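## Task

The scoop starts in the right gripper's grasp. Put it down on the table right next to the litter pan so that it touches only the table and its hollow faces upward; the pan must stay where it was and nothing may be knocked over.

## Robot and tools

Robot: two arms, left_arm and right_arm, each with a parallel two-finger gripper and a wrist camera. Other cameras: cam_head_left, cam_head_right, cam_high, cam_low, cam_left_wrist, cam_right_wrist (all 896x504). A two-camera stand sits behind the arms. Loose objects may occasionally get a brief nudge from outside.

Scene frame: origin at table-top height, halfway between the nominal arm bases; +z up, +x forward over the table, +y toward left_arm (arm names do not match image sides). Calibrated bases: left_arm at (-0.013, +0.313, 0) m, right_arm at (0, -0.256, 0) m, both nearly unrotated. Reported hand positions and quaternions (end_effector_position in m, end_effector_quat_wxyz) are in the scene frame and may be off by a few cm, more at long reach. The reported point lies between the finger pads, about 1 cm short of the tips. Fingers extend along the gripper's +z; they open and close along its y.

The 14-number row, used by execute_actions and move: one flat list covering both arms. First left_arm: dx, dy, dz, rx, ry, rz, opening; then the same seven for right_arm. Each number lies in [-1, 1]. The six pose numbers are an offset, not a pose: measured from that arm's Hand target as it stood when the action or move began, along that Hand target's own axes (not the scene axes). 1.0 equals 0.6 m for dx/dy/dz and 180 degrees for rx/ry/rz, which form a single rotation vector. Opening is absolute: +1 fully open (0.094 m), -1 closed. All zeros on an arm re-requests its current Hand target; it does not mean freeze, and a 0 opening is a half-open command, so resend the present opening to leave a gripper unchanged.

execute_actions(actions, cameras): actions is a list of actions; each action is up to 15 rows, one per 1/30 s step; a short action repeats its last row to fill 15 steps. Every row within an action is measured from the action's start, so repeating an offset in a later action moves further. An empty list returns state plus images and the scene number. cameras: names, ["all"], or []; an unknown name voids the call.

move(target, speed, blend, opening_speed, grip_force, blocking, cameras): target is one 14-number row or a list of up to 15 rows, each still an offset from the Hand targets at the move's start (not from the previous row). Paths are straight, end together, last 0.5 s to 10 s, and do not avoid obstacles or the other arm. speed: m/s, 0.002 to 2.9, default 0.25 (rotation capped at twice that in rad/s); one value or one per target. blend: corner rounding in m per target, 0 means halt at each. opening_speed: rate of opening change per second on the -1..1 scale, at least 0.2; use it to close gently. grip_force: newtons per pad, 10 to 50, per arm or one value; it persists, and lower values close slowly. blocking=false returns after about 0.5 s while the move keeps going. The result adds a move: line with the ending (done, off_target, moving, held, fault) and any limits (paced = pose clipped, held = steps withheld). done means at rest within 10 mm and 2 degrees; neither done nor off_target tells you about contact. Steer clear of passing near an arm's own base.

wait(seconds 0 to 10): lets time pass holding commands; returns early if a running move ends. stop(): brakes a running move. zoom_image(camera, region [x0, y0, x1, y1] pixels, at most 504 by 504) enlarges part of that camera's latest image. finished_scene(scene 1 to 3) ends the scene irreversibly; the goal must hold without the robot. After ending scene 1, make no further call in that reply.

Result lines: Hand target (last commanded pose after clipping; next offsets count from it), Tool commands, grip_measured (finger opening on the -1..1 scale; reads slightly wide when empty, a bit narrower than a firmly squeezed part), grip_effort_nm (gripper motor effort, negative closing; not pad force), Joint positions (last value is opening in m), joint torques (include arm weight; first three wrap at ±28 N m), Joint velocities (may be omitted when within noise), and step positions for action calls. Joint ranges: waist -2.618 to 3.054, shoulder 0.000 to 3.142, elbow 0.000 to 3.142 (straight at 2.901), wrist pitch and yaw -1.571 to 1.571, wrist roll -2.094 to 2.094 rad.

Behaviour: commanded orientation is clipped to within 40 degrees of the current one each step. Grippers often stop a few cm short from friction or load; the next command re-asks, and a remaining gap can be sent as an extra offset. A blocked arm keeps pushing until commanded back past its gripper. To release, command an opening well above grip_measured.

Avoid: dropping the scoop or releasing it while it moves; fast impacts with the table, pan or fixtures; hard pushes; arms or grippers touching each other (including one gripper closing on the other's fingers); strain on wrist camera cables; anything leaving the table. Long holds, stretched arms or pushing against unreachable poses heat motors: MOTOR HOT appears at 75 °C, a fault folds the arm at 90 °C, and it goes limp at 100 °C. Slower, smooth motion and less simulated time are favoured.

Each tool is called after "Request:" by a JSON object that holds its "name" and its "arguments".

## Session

Request:
{"name": "execute_actions", "arguments": {"actions": []}}

Request:
{"name": "zoom_image", "arguments": {"camera": "cam_high", "region": [300, 80, 700, 480]}}

Scene clock: 0.00 s.
left_arm: end_effector_position=(+0.3211, +0.3351, +0.4128) grip_measured=+1.000 grip_effort_nm=n/a end_effector_quat_wxyz=(+0.691, +0.087, +0.714, +0.066) | right_arm: end_effector_position=(+0.4037, -0.2498, +0.3308) grip_measured=-0.619 grip_effort_nm=n/a end_effector_quat_wxyz=(+0.443, +0.392, +0.658, +0.466)
Joint positions: left_arm=[0.175 0.89 1.049 -0.194 0.194 0.224 0.094] | right_arm=[-0.183 1.165 0.982 -0.01 -0.448 1.263 0.018]
Joint velocities: within noise
Joint torques (N m): no reading
Heat: left arm: 31 °C; right arm: 36 °C.
Hand target: left_arm +0.3177, +0.3344, +0.4228; +0.701, +0.087, +0.705, +0.068 | right_arm +0.4020, -0.2493, +0.3569; +0.474, +0.366, +0.646, +0.473
Tool commands: left_gripper/opening=+1.0 right_gripper/opening=-0.980928

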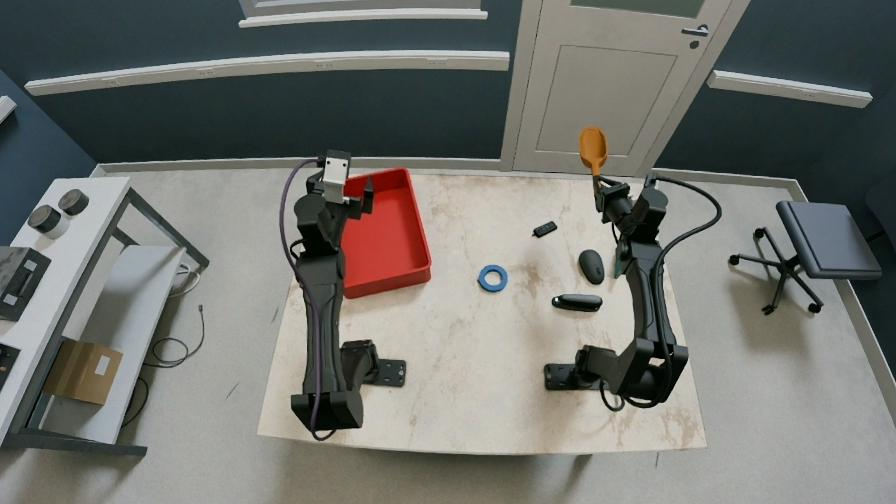

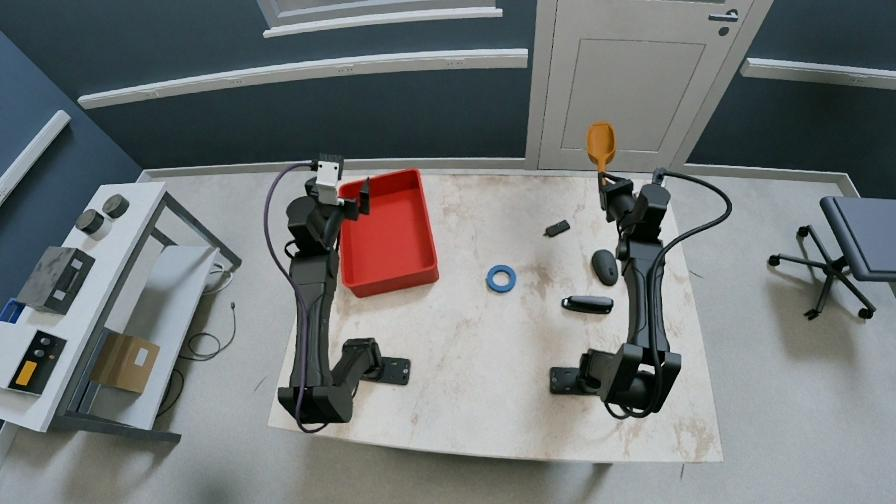

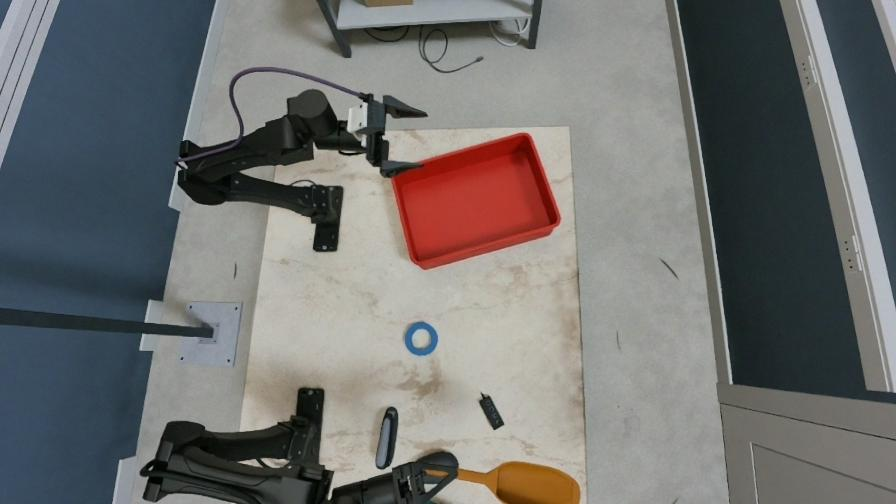

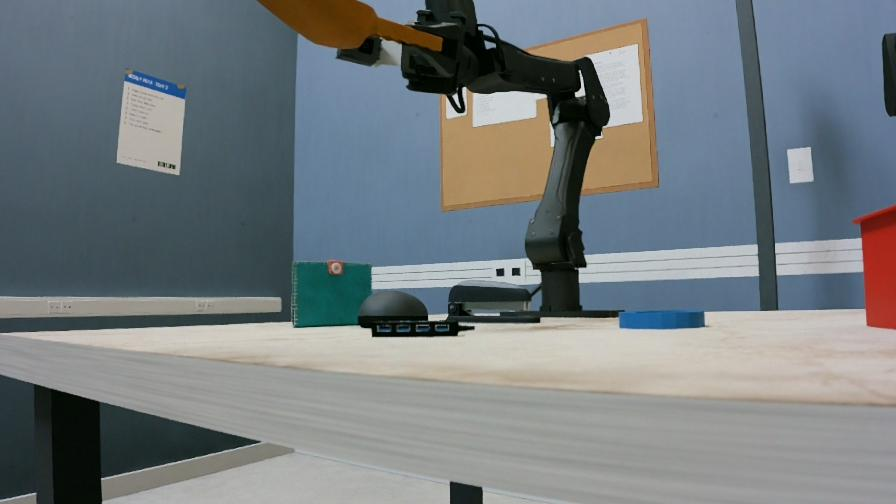

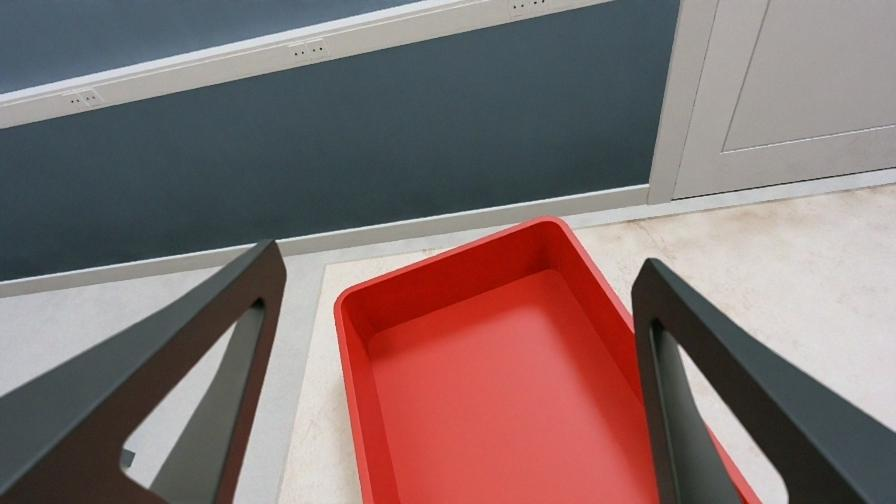

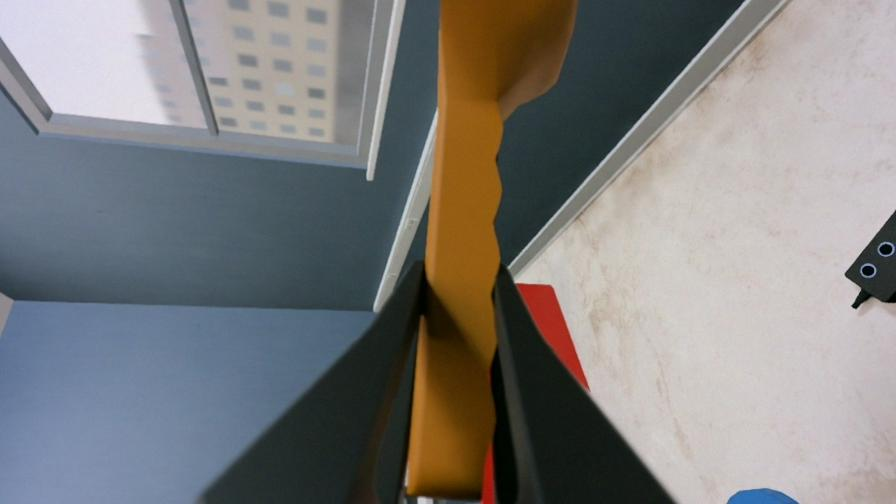

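Scaled by 1.260.

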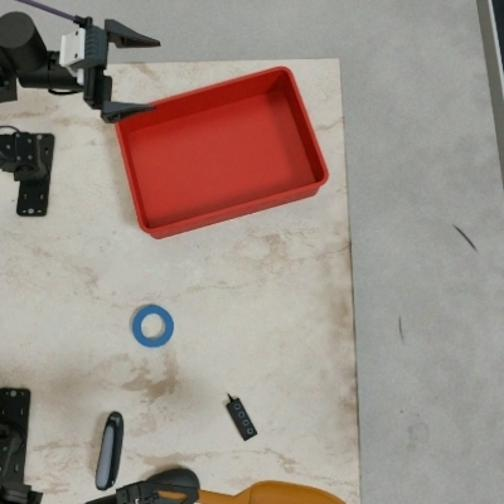

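Request:
{"name": "move", "arguments": {"target": [0, 0, 0, 0, 0, 0, 1, 0.567, -0.0607, 0.1825, 0.0974, 0.1409, 0.0469, -0.980928], "speed": 0.35, "cameras": ["cam_high", "cam_low", "cam_head_right"]}}

Request:
{"name": "zoom_image", "arguments": {"camera": "cam_high", "region": [380, 200, 580, 360]}}

Request:
{"name": "zoom_image", "arguments": {"camera": "cam_low", "region": [580, 90, 896, 340]}}

Scene clock: 65.13 s.
left_arm: end_effector_position=(+0.3211, +0.3351, +0.4128) grip_measured=+1.000 grip_effort_nm=0.00 end_effector_quat_wxyz=(+0.691, +0.087, +0.714, +0.066) | right_arm: end_effector_position=(+0.3975, +0.0788, +0.1983) grip_measured=-0.619 grip_effort_nm=-1.03 end_effector_quat_wxyz=(+0.205, +0.371, +0.785, +0.452)
Joint positions: left_arm=[0.175 0.89 1.049 -0.194 0.194 0.224 0.094] | right_arm=[0.695 1.713 1.254 -0.073 -0.008 1.581 0.018]
Joint torques (N m): left_arm=[-0.01 -2.44 7.72 1.85 -0.01 -0.02] | right_arm=[-0.36 -8.31 10.76 2.11 0.21 -0.08]
Heat: left arm: 36 °C; right arm: 39 °C.
Hand target: left_arm +0.3177, +0.3344, +0.4228; +0.701, +0.087, +0.705, +0.068 | right_arm +0.4100, +0.0827, +0.2199; +0.225, +0.367, +0.770, +0.471
Off the commanded pose: left_arm 0.011 m, 2 deg | right_arm 0.025 m, 4 deg.
move: off_target (left_arm, right_arm)
Images, in order (width x height): cam_head_right 896x504, cam_high 896x504, cam_low 896x504.

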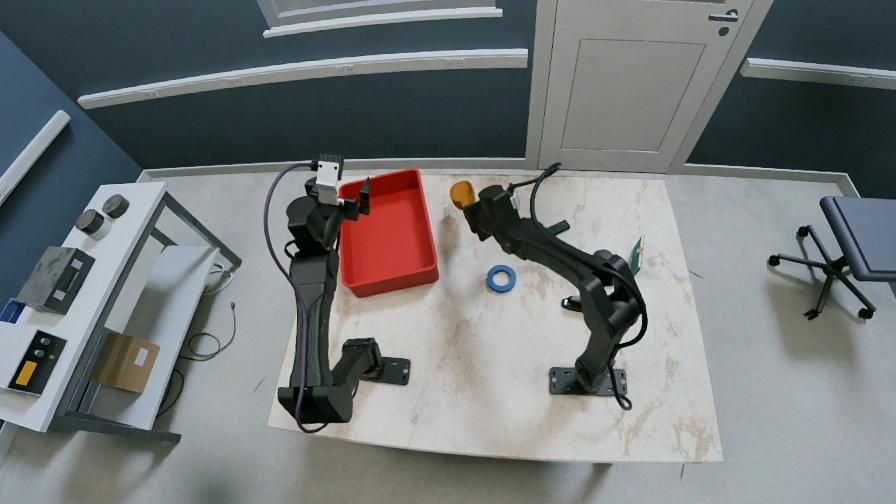

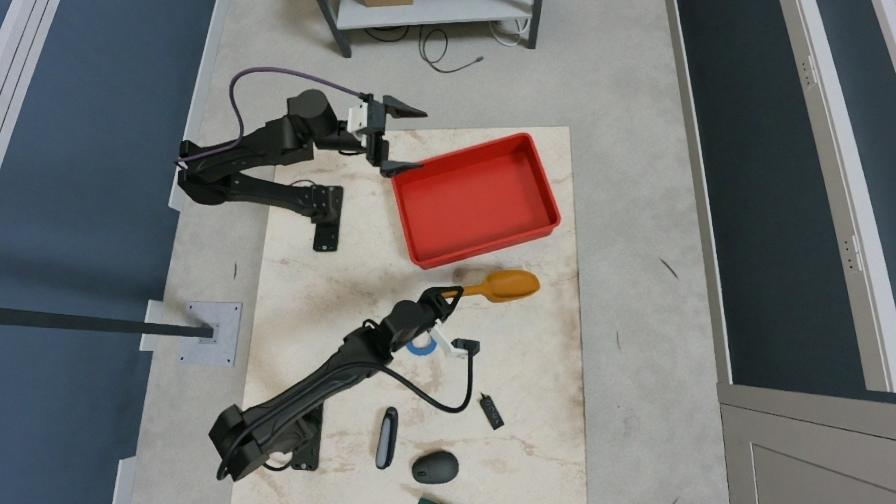

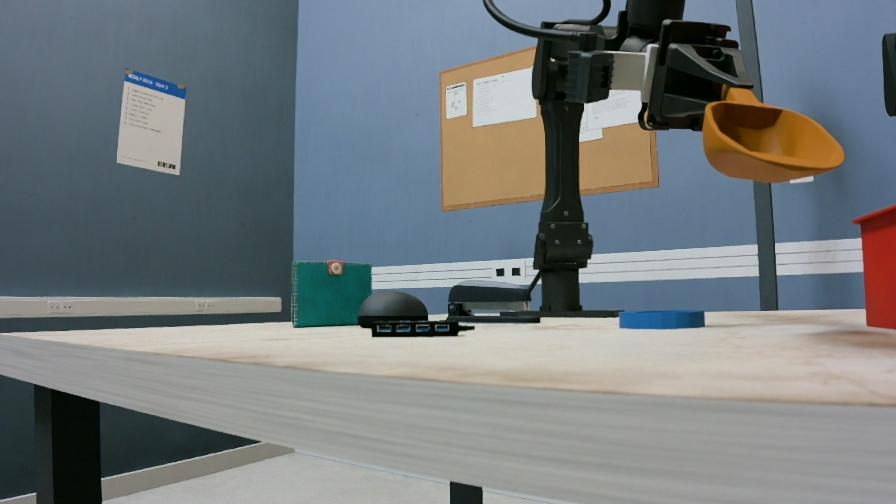

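Scaled by 2.520.

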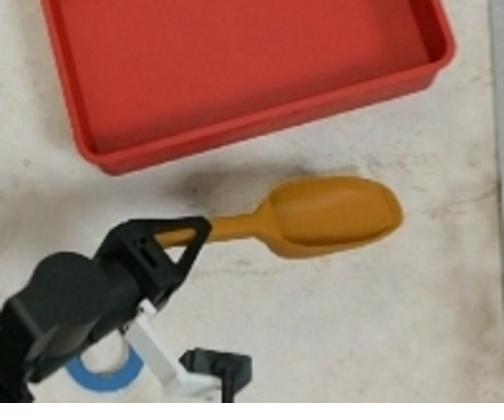

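Scaled by 1.595.

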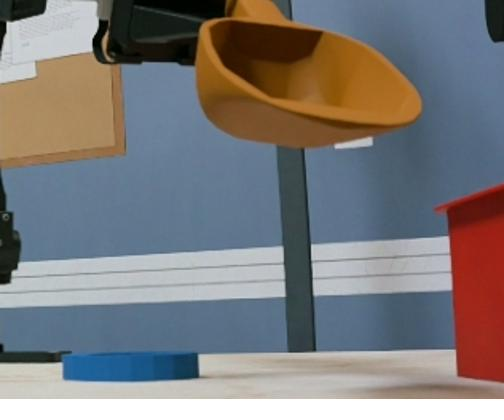

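Request:
{"name": "move", "arguments": {"target": [0, 0, 0, 0, 0, 0, 1, 0.0502, -0.1465, 0.0977, -0.0776, 0.0419, -0.0152, -0.980928], "speed": 0.25, "cameras": ["cam_high", "cam_low", "cam_right_wrist"]}}

Request:
{"name": "zoom_image", "arguments": {"camera": "cam_high", "region": [400, 200, 580, 340]}}

Request:
{"name": "zoom_image", "arguments": {"camera": "cam_low", "region": [620, 140, 896, 360]}}

Scene clock: 142.57 s.
left_arm: end_effector_position=(+0.3211, +0.3351, +0.4128) grip_measured=+1.000 grip_effort_nm=0.00 end_effector_quat_wxyz=(+0.691, +0.087, +0.714, +0.066) | right_arm: end_effector_position=(+0.3980, +0.1066, +0.1063) grip_measured=-0.619 grip_effort_nm=-1.03 end_effector_quat_wxyz=(+0.216, +0.304, +0.737, +0.564)
Joint positions: left_arm=[0.175 0.89 1.049 -0.194 0.194 0.224 0.094] | right_arm=[0.699 1.988 0.921 0.792 -0.111 1.565 0.018]
Joint torques (N m): left_arm=[-0.14 -2.41 7.76 1.84 0.01 -0.03] | right_arm=[0.72 -8.46 6.72 2.46 0 -0.25]
Heat: left arm: 39 °C; right arm: 42 °C.
Hand target: left_arm +0.3177, +0.3344, +0.4228; +0.701, +0.087, +0.705, +0.068 | right_arm +0.4007, +0.1137, +0.1149; +0.228, +0.287, +0.728, +0.579
Off the commanded pose: left_arm 0.011 m, 2 deg | right_arm 0.012 m, 3 deg.
move: off_target (left_arm, right_arm)
Images, in order (width x height): cam_high 896x504, cam_low 896x504, cam_right_wrist 896x504.

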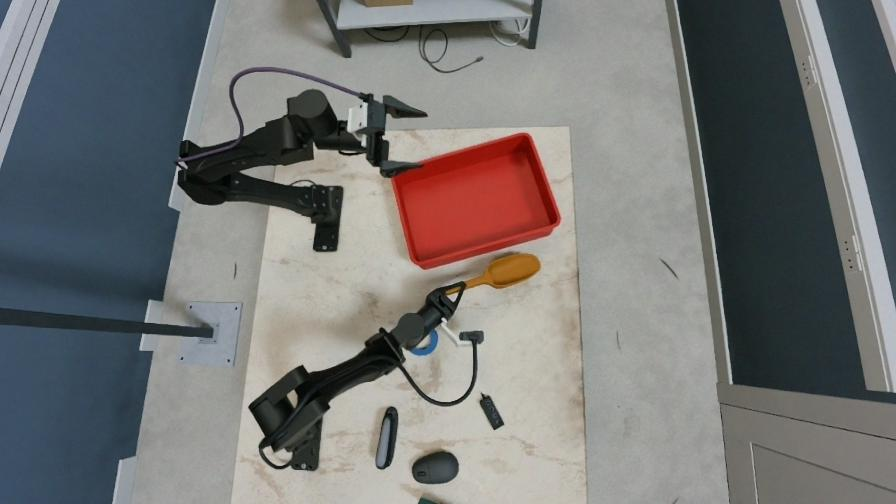

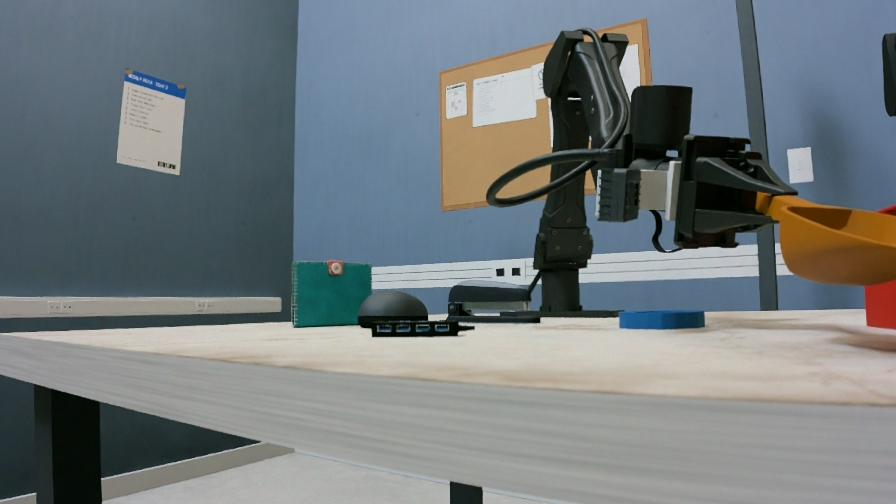

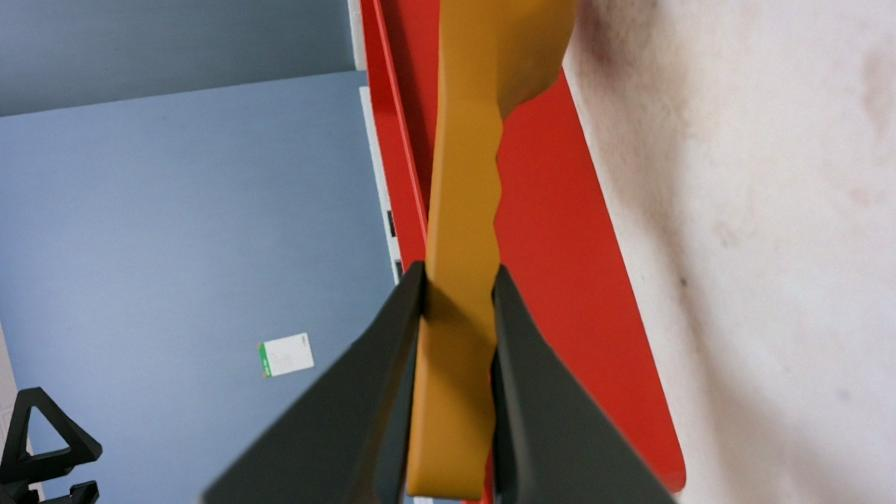

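Scaled by 2.800.

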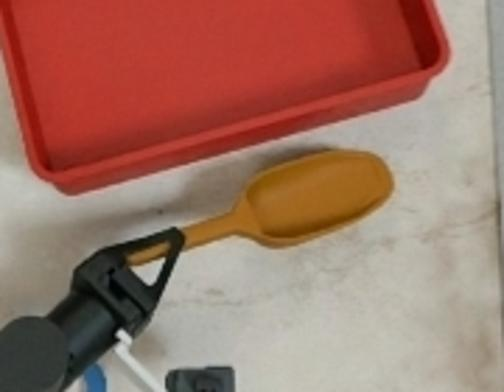

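Scaled by 1.826.

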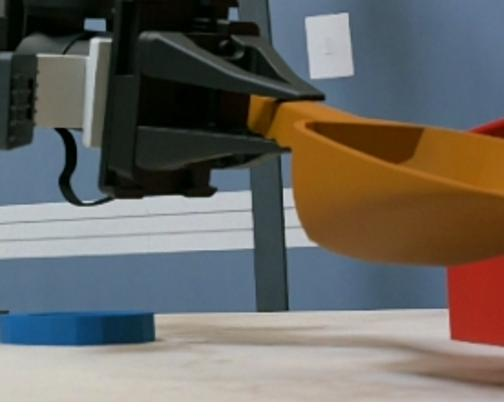

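Request:
{"name": "move", "arguments": {"target": [[0, 0, 0, 0, 0, 0, 1, 0.0177, -0.0495, 0.0227, 0, 0, 0, -0.980928], [0, 0, 0, 0, 0, 0, 1, 0.0177, -0.0657, 0.0265, 0, 0, 0, -0.980928]], "speed": [0.12, 0.04], "blend": [0.005, 0], "cameras": ["cam_high", "cam_low"]}}

Request:
{"name": "zoom_image", "arguments": {"camera": "cam_high", "region": [400, 200, 580, 340]}}

Request:
{"name": "zoom_image", "arguments": {"camera": "cam_low", "region": [620, 140, 896, 360]}}

Scene clock: 172.97 s.
left_arm: end_effector_position=(+0.3211, +0.3351, +0.4128) grip_measured=+1.000 grip_effort_nm=0.00 end_effector_quat_wxyz=(+0.691, +0.087, +0.714, +0.066) | right_arm: end_effector_position=(+0.3935, +0.1209, +0.0690) grip_measured=-0.619 grip_effort_nm=-1.03 end_effector_quat_wxyz=(+0.216, +0.295, +0.735, +0.571)
Joint positions: left_arm=[0.175 0.89 1.049 -0.194 0.194 0.224 0.094] | right_arm=[0.73 2.135 0.921 0.955 -0.095 1.565 0.018]
Joint torques (N m): left_arm=[-0.02 -2.32 7.69 1.84 -0.01 -0.03] | right_arm=[0.64 -8.66 6.45 2.35 0.16 -0.16]
Heat: left arm: 40 °C; right arm: 46 °C.
Hand target: left_arm +0.3177, +0.3344, +0.4228; +0.701, +0.087, +0.705, +0.068 | right_arm +0.3975, +0.1258, +0.0730; +0.228, +0.287, +0.728, +0.579
Off the commanded pose: left_arm 0.011 m, 2 deg | right_arm 0.007 m, 2 deg.
move: off_target (left_arm)
Images, in order (width x height): cam_high 896x504, cam_low 896x504.

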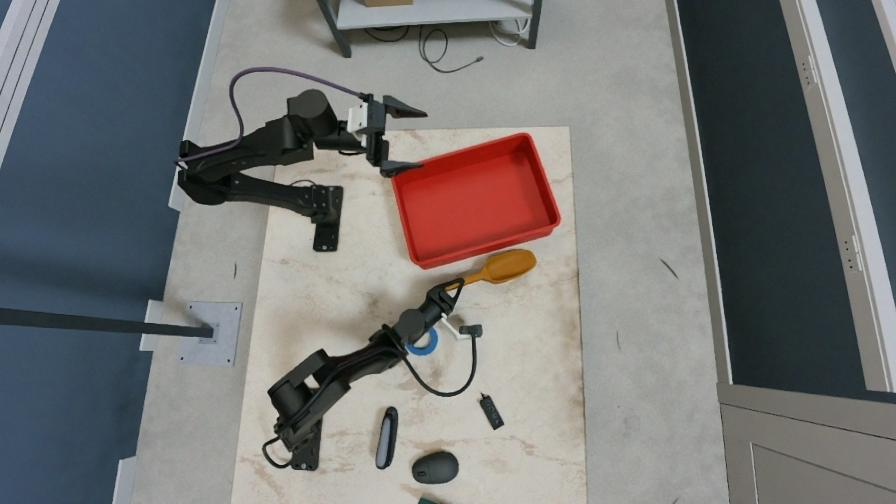

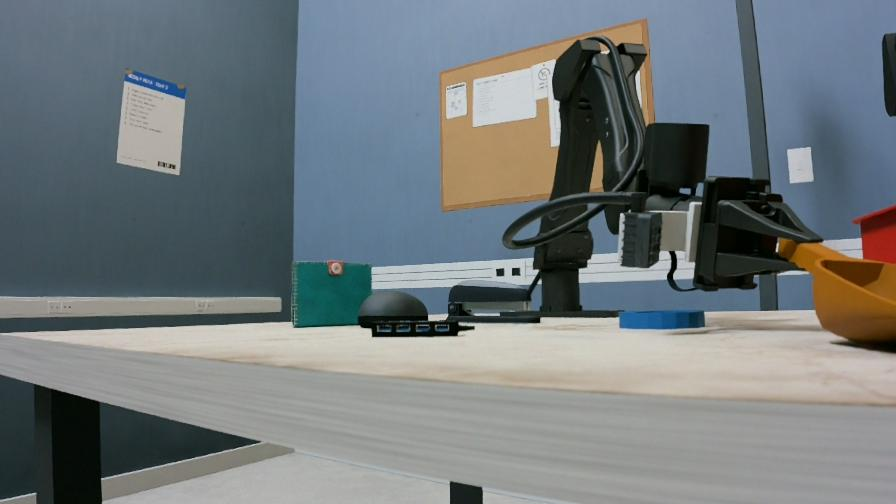

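Scaled by 2.800.

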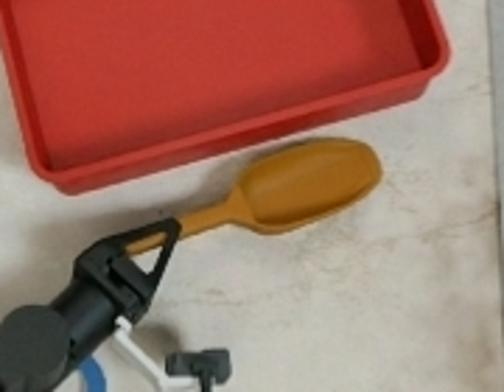

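Scaled by 1.826.

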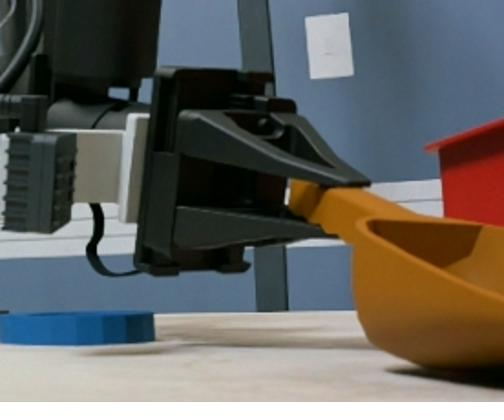

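Request:
{"name": "move", "arguments": {"target": [[0, 0, 0, 0, 0, 0, 1, 0, -0.0114, 0.0026, 0, 0, 0, -0.980928], [0, 0, 0, 0, 0, 0, 1, 0, -0.0114, 0.0026, 0, 0, 0, -0.3], [0, 0, 0, 0, 0, 0, 1, 0, -0.0471, 0.0109, 0.061, 0, 0, -0.3]], "speed": [0.03, 0.03, 0.04], "opening_speed": 0.4, "cameras": ["cam_high", "cam_low", "cam_right_wrist"]}}

Request:
{"name": "zoom_image", "arguments": {"camera": "cam_high", "region": [400, 200, 580, 340]}}

Request:
{"name": "zoom_image", "arguments": {"camera": "cam_low", "region": [620, 160, 896, 380]}}

Scene clock: 189.63 s.
left_arm: end_effector_position=(+0.3211, +0.3351, +0.4128) grip_measured=+1.000 grip_effort_nm=-0.01 end_effector_quat_wxyz=(+0.691, +0.087, +0.714, +0.066) | right_arm: end_effector_position=(+0.3980, +0.1239, +0.0415) grip_measured=-0.301 grip_effort_nm=0.05 end_effector_quat_wxyz=(+0.196, +0.309, +0.773, +0.519)
Joint positions: left_arm=[0.175 0.89 1.049 -0.194 0.194 0.224 0.094] | right_arm=[0.73 2.157 0.999 0.761 -0.091 1.552 0.033]
Joint torques (N m): left_arm=[-0.03 -2.35 7.71 1.85 -0.03 -0.04] | right_arm=[0.84 -12.22 6.53 1.33 0.19 -0.17]
Heat: left arm: 41 °C; right arm: 45 °C.
Hand target: left_arm +0.3177, +0.3344, +0.4228; +0.701, +0.087, +0.705, +0.068 | right_arm +0.3975, +0.1257, +0.0440; +0.200, +0.307, +0.780, +0.506
Off the commanded pose: left_arm 0.011 m, 2 deg | right_arm 0.003 m, 2 deg.
move: off_target (left_arm)
Images, in order (width x height): cam_high 896x504, cam_low 896x504, cam_right_wrist 896x504.

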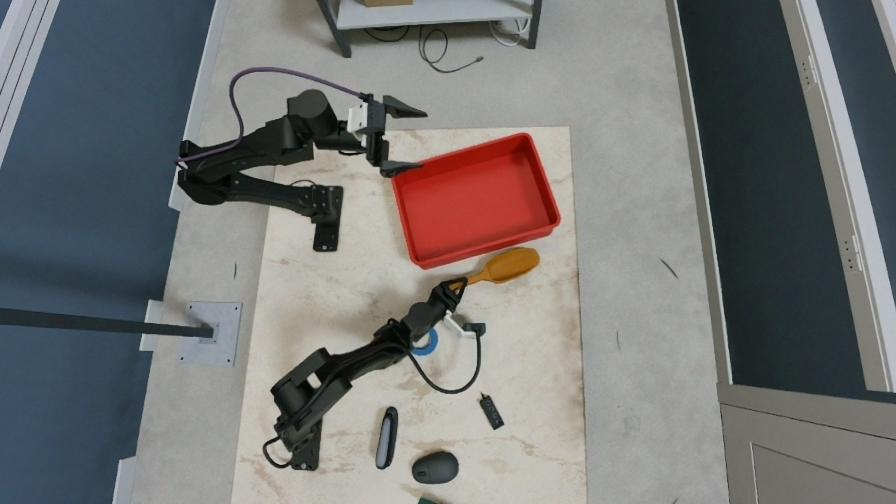

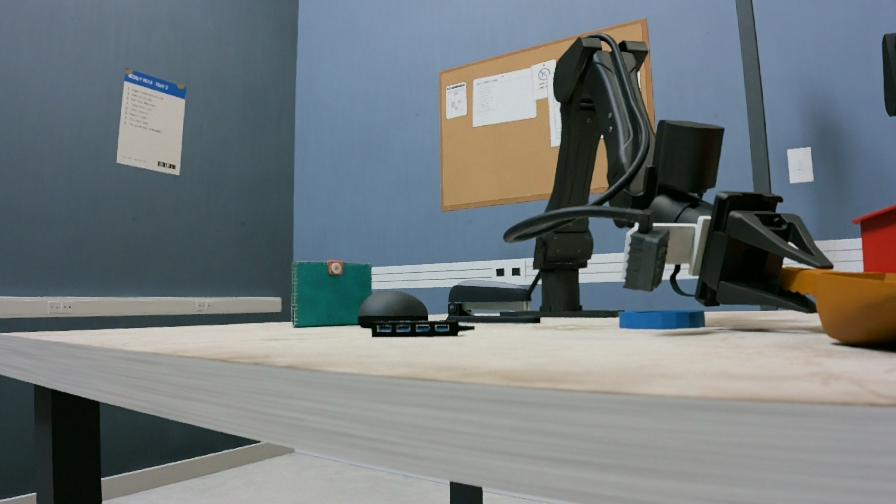

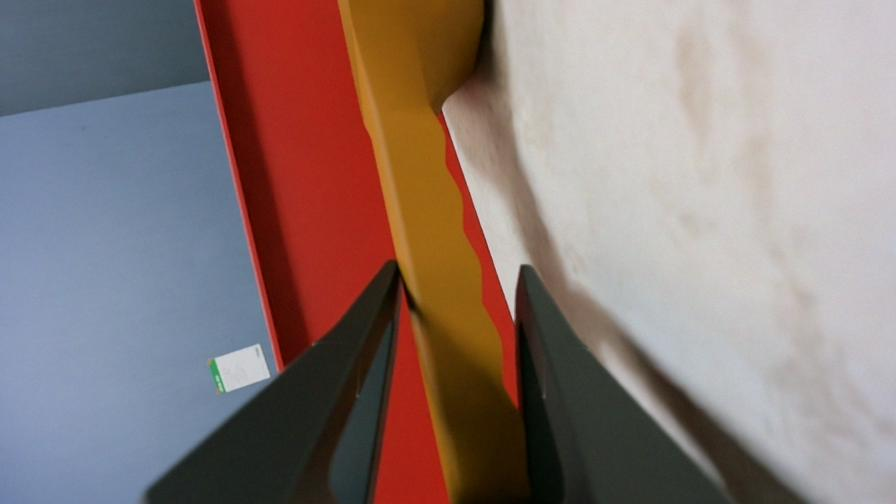

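Scaled by 2.800.

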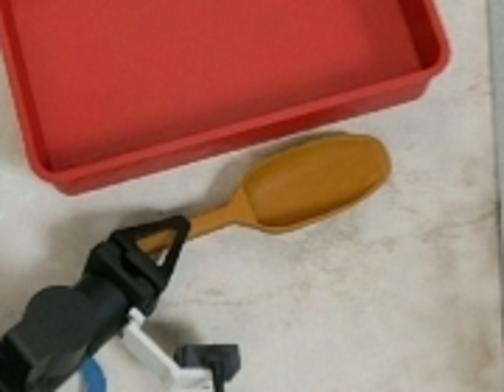

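Scaled by 1.826.

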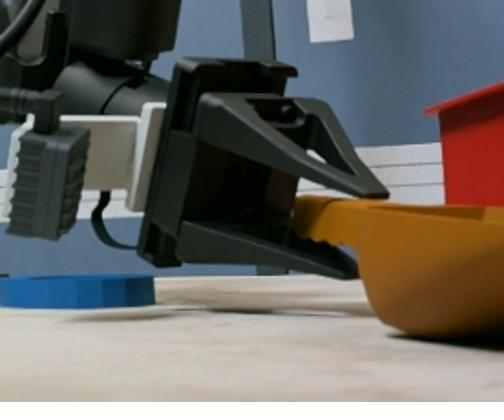

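Request:
{"name": "move", "arguments": {"target": [0, 0, 0, 0, 0, 0, 1, 0, 0.0030, -0.0014, 0, 0, 0, -0.05], "speed": 0.05, "opening_speed": 0.6, "cameras": ["cam_low", "cam_right_wrist"]}}

Scene clock: 254.13 s.
left_arm: end_effector_position=(+0.3211, +0.3351, +0.4128) grip_measured=+1.000 grip_effort_nm=0.00 end_effector_quat_wxyz=(+0.691, +0.087, +0.714, +0.066) | right_arm: end_effector_position=(+0.3947, +0.1207, +0.0312) grip_measured=-0.052 grip_effort_nm=0.12 end_effector_quat_wxyz=(+0.188, +0.315, +0.783, +0.502)
Joint positions: left_arm=[0.175 0.89 1.049 -0.194 0.194 0.224 0.094] | right_arm=[0.73 2.157 0.999 0.716 -0.09 1.552 0.045]
Joint torques (N m): left_arm=[-0.06 -2.35 7.77 1.84 0 -0.05] | right_arm=[0.85 -12.82 6.58 1.7 0.17 -0.17]
Heat: left arm: 42 °C; right arm: 42 °C.
Hand target: left_arm +0.3177, +0.3344, +0.4228; +0.701, +0.087, +0.705, +0.068 | right_arm +0.3974, +0.1257, +0.0460; +0.200, +0.307, +0.780, +0.507
Off the commanded pose: left_arm 0.011 m, 2 deg | right_arm 0.016 m, 2 deg.
move: off_target (left_arm, right_arm)
Images, in order (width x height): cam_low 896x504, cam_right_wrist 896x504.

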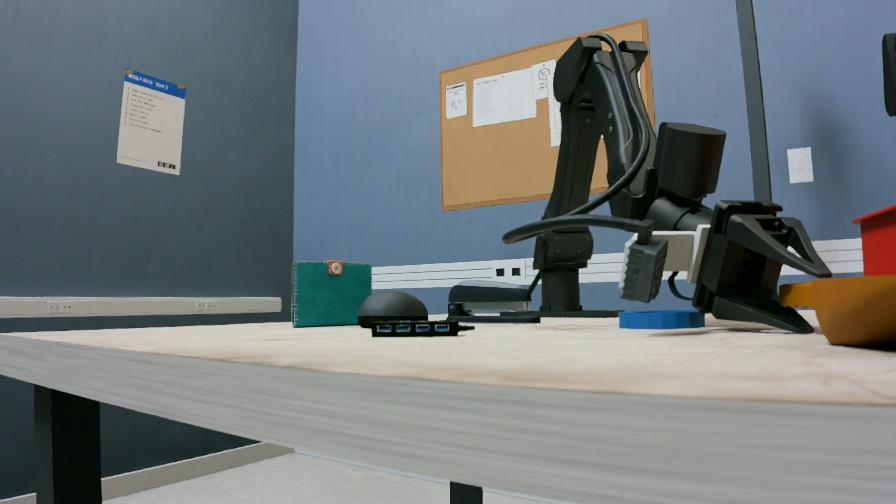

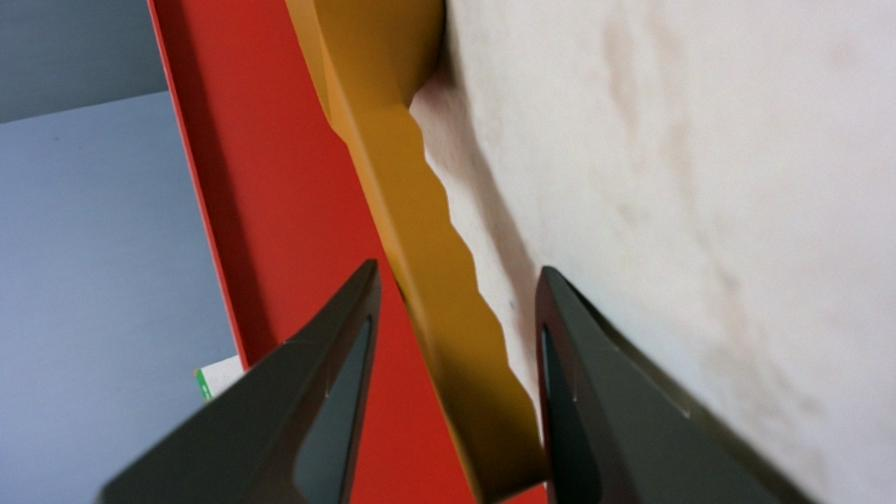

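Request:
{"name": "zoom_image", "arguments": {"camera": "cam_low", "region": [680, 190, 896, 360]}}

Request:
{"name": "zoom_image", "arguments": {"camera": "cam_right_wrist", "region": [280, 220, 640, 504]}}

Scaled by 2.333.

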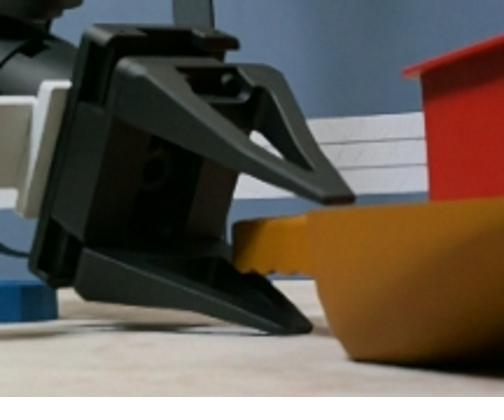

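Scaled by 1.400.

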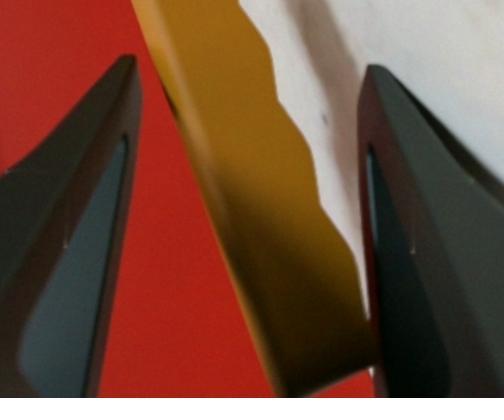

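Request:
{"name": "move", "arguments": {"target": [[0,0,0,0,0,0,1, -0.01699,-0.01039,-0.00685,0,0,0,-0.05],[0,0,0,0,0,0,1, -0.04673,-0.00576,-0.02897,0,0,0,-0.05],[0,0,0,0,0,0,1, -0.05673,0.06165,-0.06561,0,0,0,-0.05],[0,0,0,0,0,0,1, -0.0710,0.16446,-0.12084,0,0,0,-0.05]], "speed": [0.05, 0.05, 0.12, 0.25], "blend": [0.004, 0.005, 0.02, 0], "cameras": ["cam_high", "cam_low"]}}

Scene clock: 395.73 s.
left_arm: end_effector_position=(+0.3211, +0.3351, +0.4128) grip_measured=+1.000 grip_effort_nm=0.00 end_effector_quat_wxyz=(+0.691, +0.087, +0.714, +0.066) | right_arm: end_effector_position=(+0.4055, +0.0775, +0.1417) grip_measured=-0.052 grip_effort_nm=0.11 end_effector_quat_wxyz=(+0.181, +0.321, +0.790, +0.490)
Joint positions: left_arm=[0.175 0.89 1.049 -0.194 0.194 0.224 0.094] | right_arm=[0.622 1.808 1.075 0.253 -0.185 1.508 0.045]
Joint torques (N m): left_arm=[-0.06 -2.39 7.77 1.84 -0.01 -0.05] | right_arm=[-0.47 -11.79 8.21 1.93 -0.04 -0.23]
Heat: left arm: 44 °C; right arm: 43 °C.
Hand target: left_arm +0.3177, +0.3344, +0.4228; +0.701, +0.087, +0.705, +0.068 | right_arm +0.4107, +0.0777, +0.1656; +0.200, +0.307, +0.780, +0.507
Off the commanded pose: left_arm 0.011 m, 2 deg | right_arm 0.025 m, 3 deg.
move: off_target (left_arm, right_arm)
Images, in order (width x height): cam_high 896x504, cam_low 896x504.

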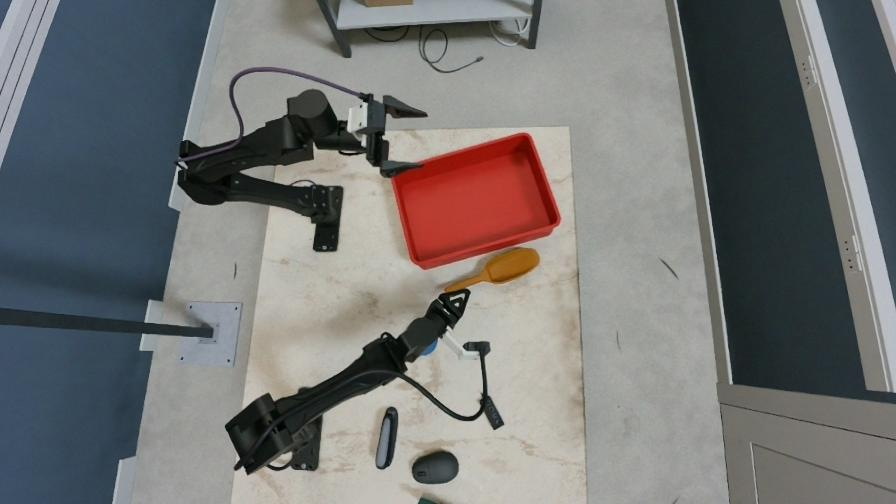

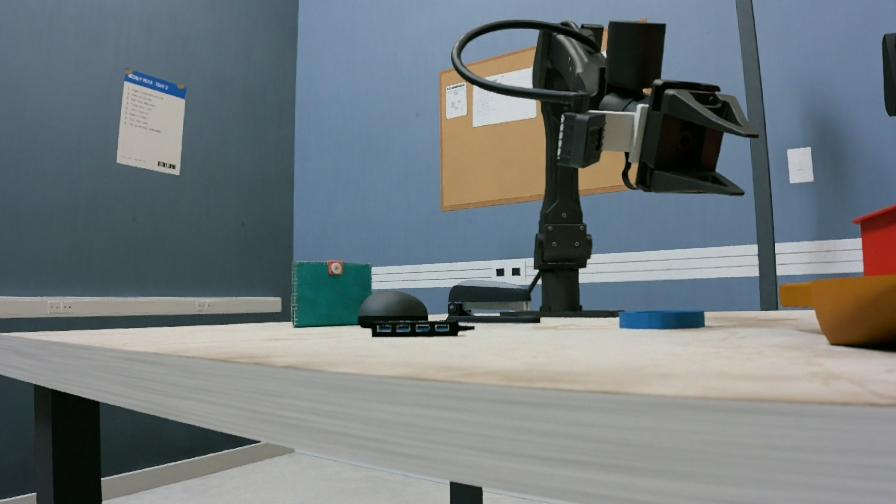

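Request:
{"name": "finished_scene", "arguments": {"scene": 3}}

The scene is finished: the task was done.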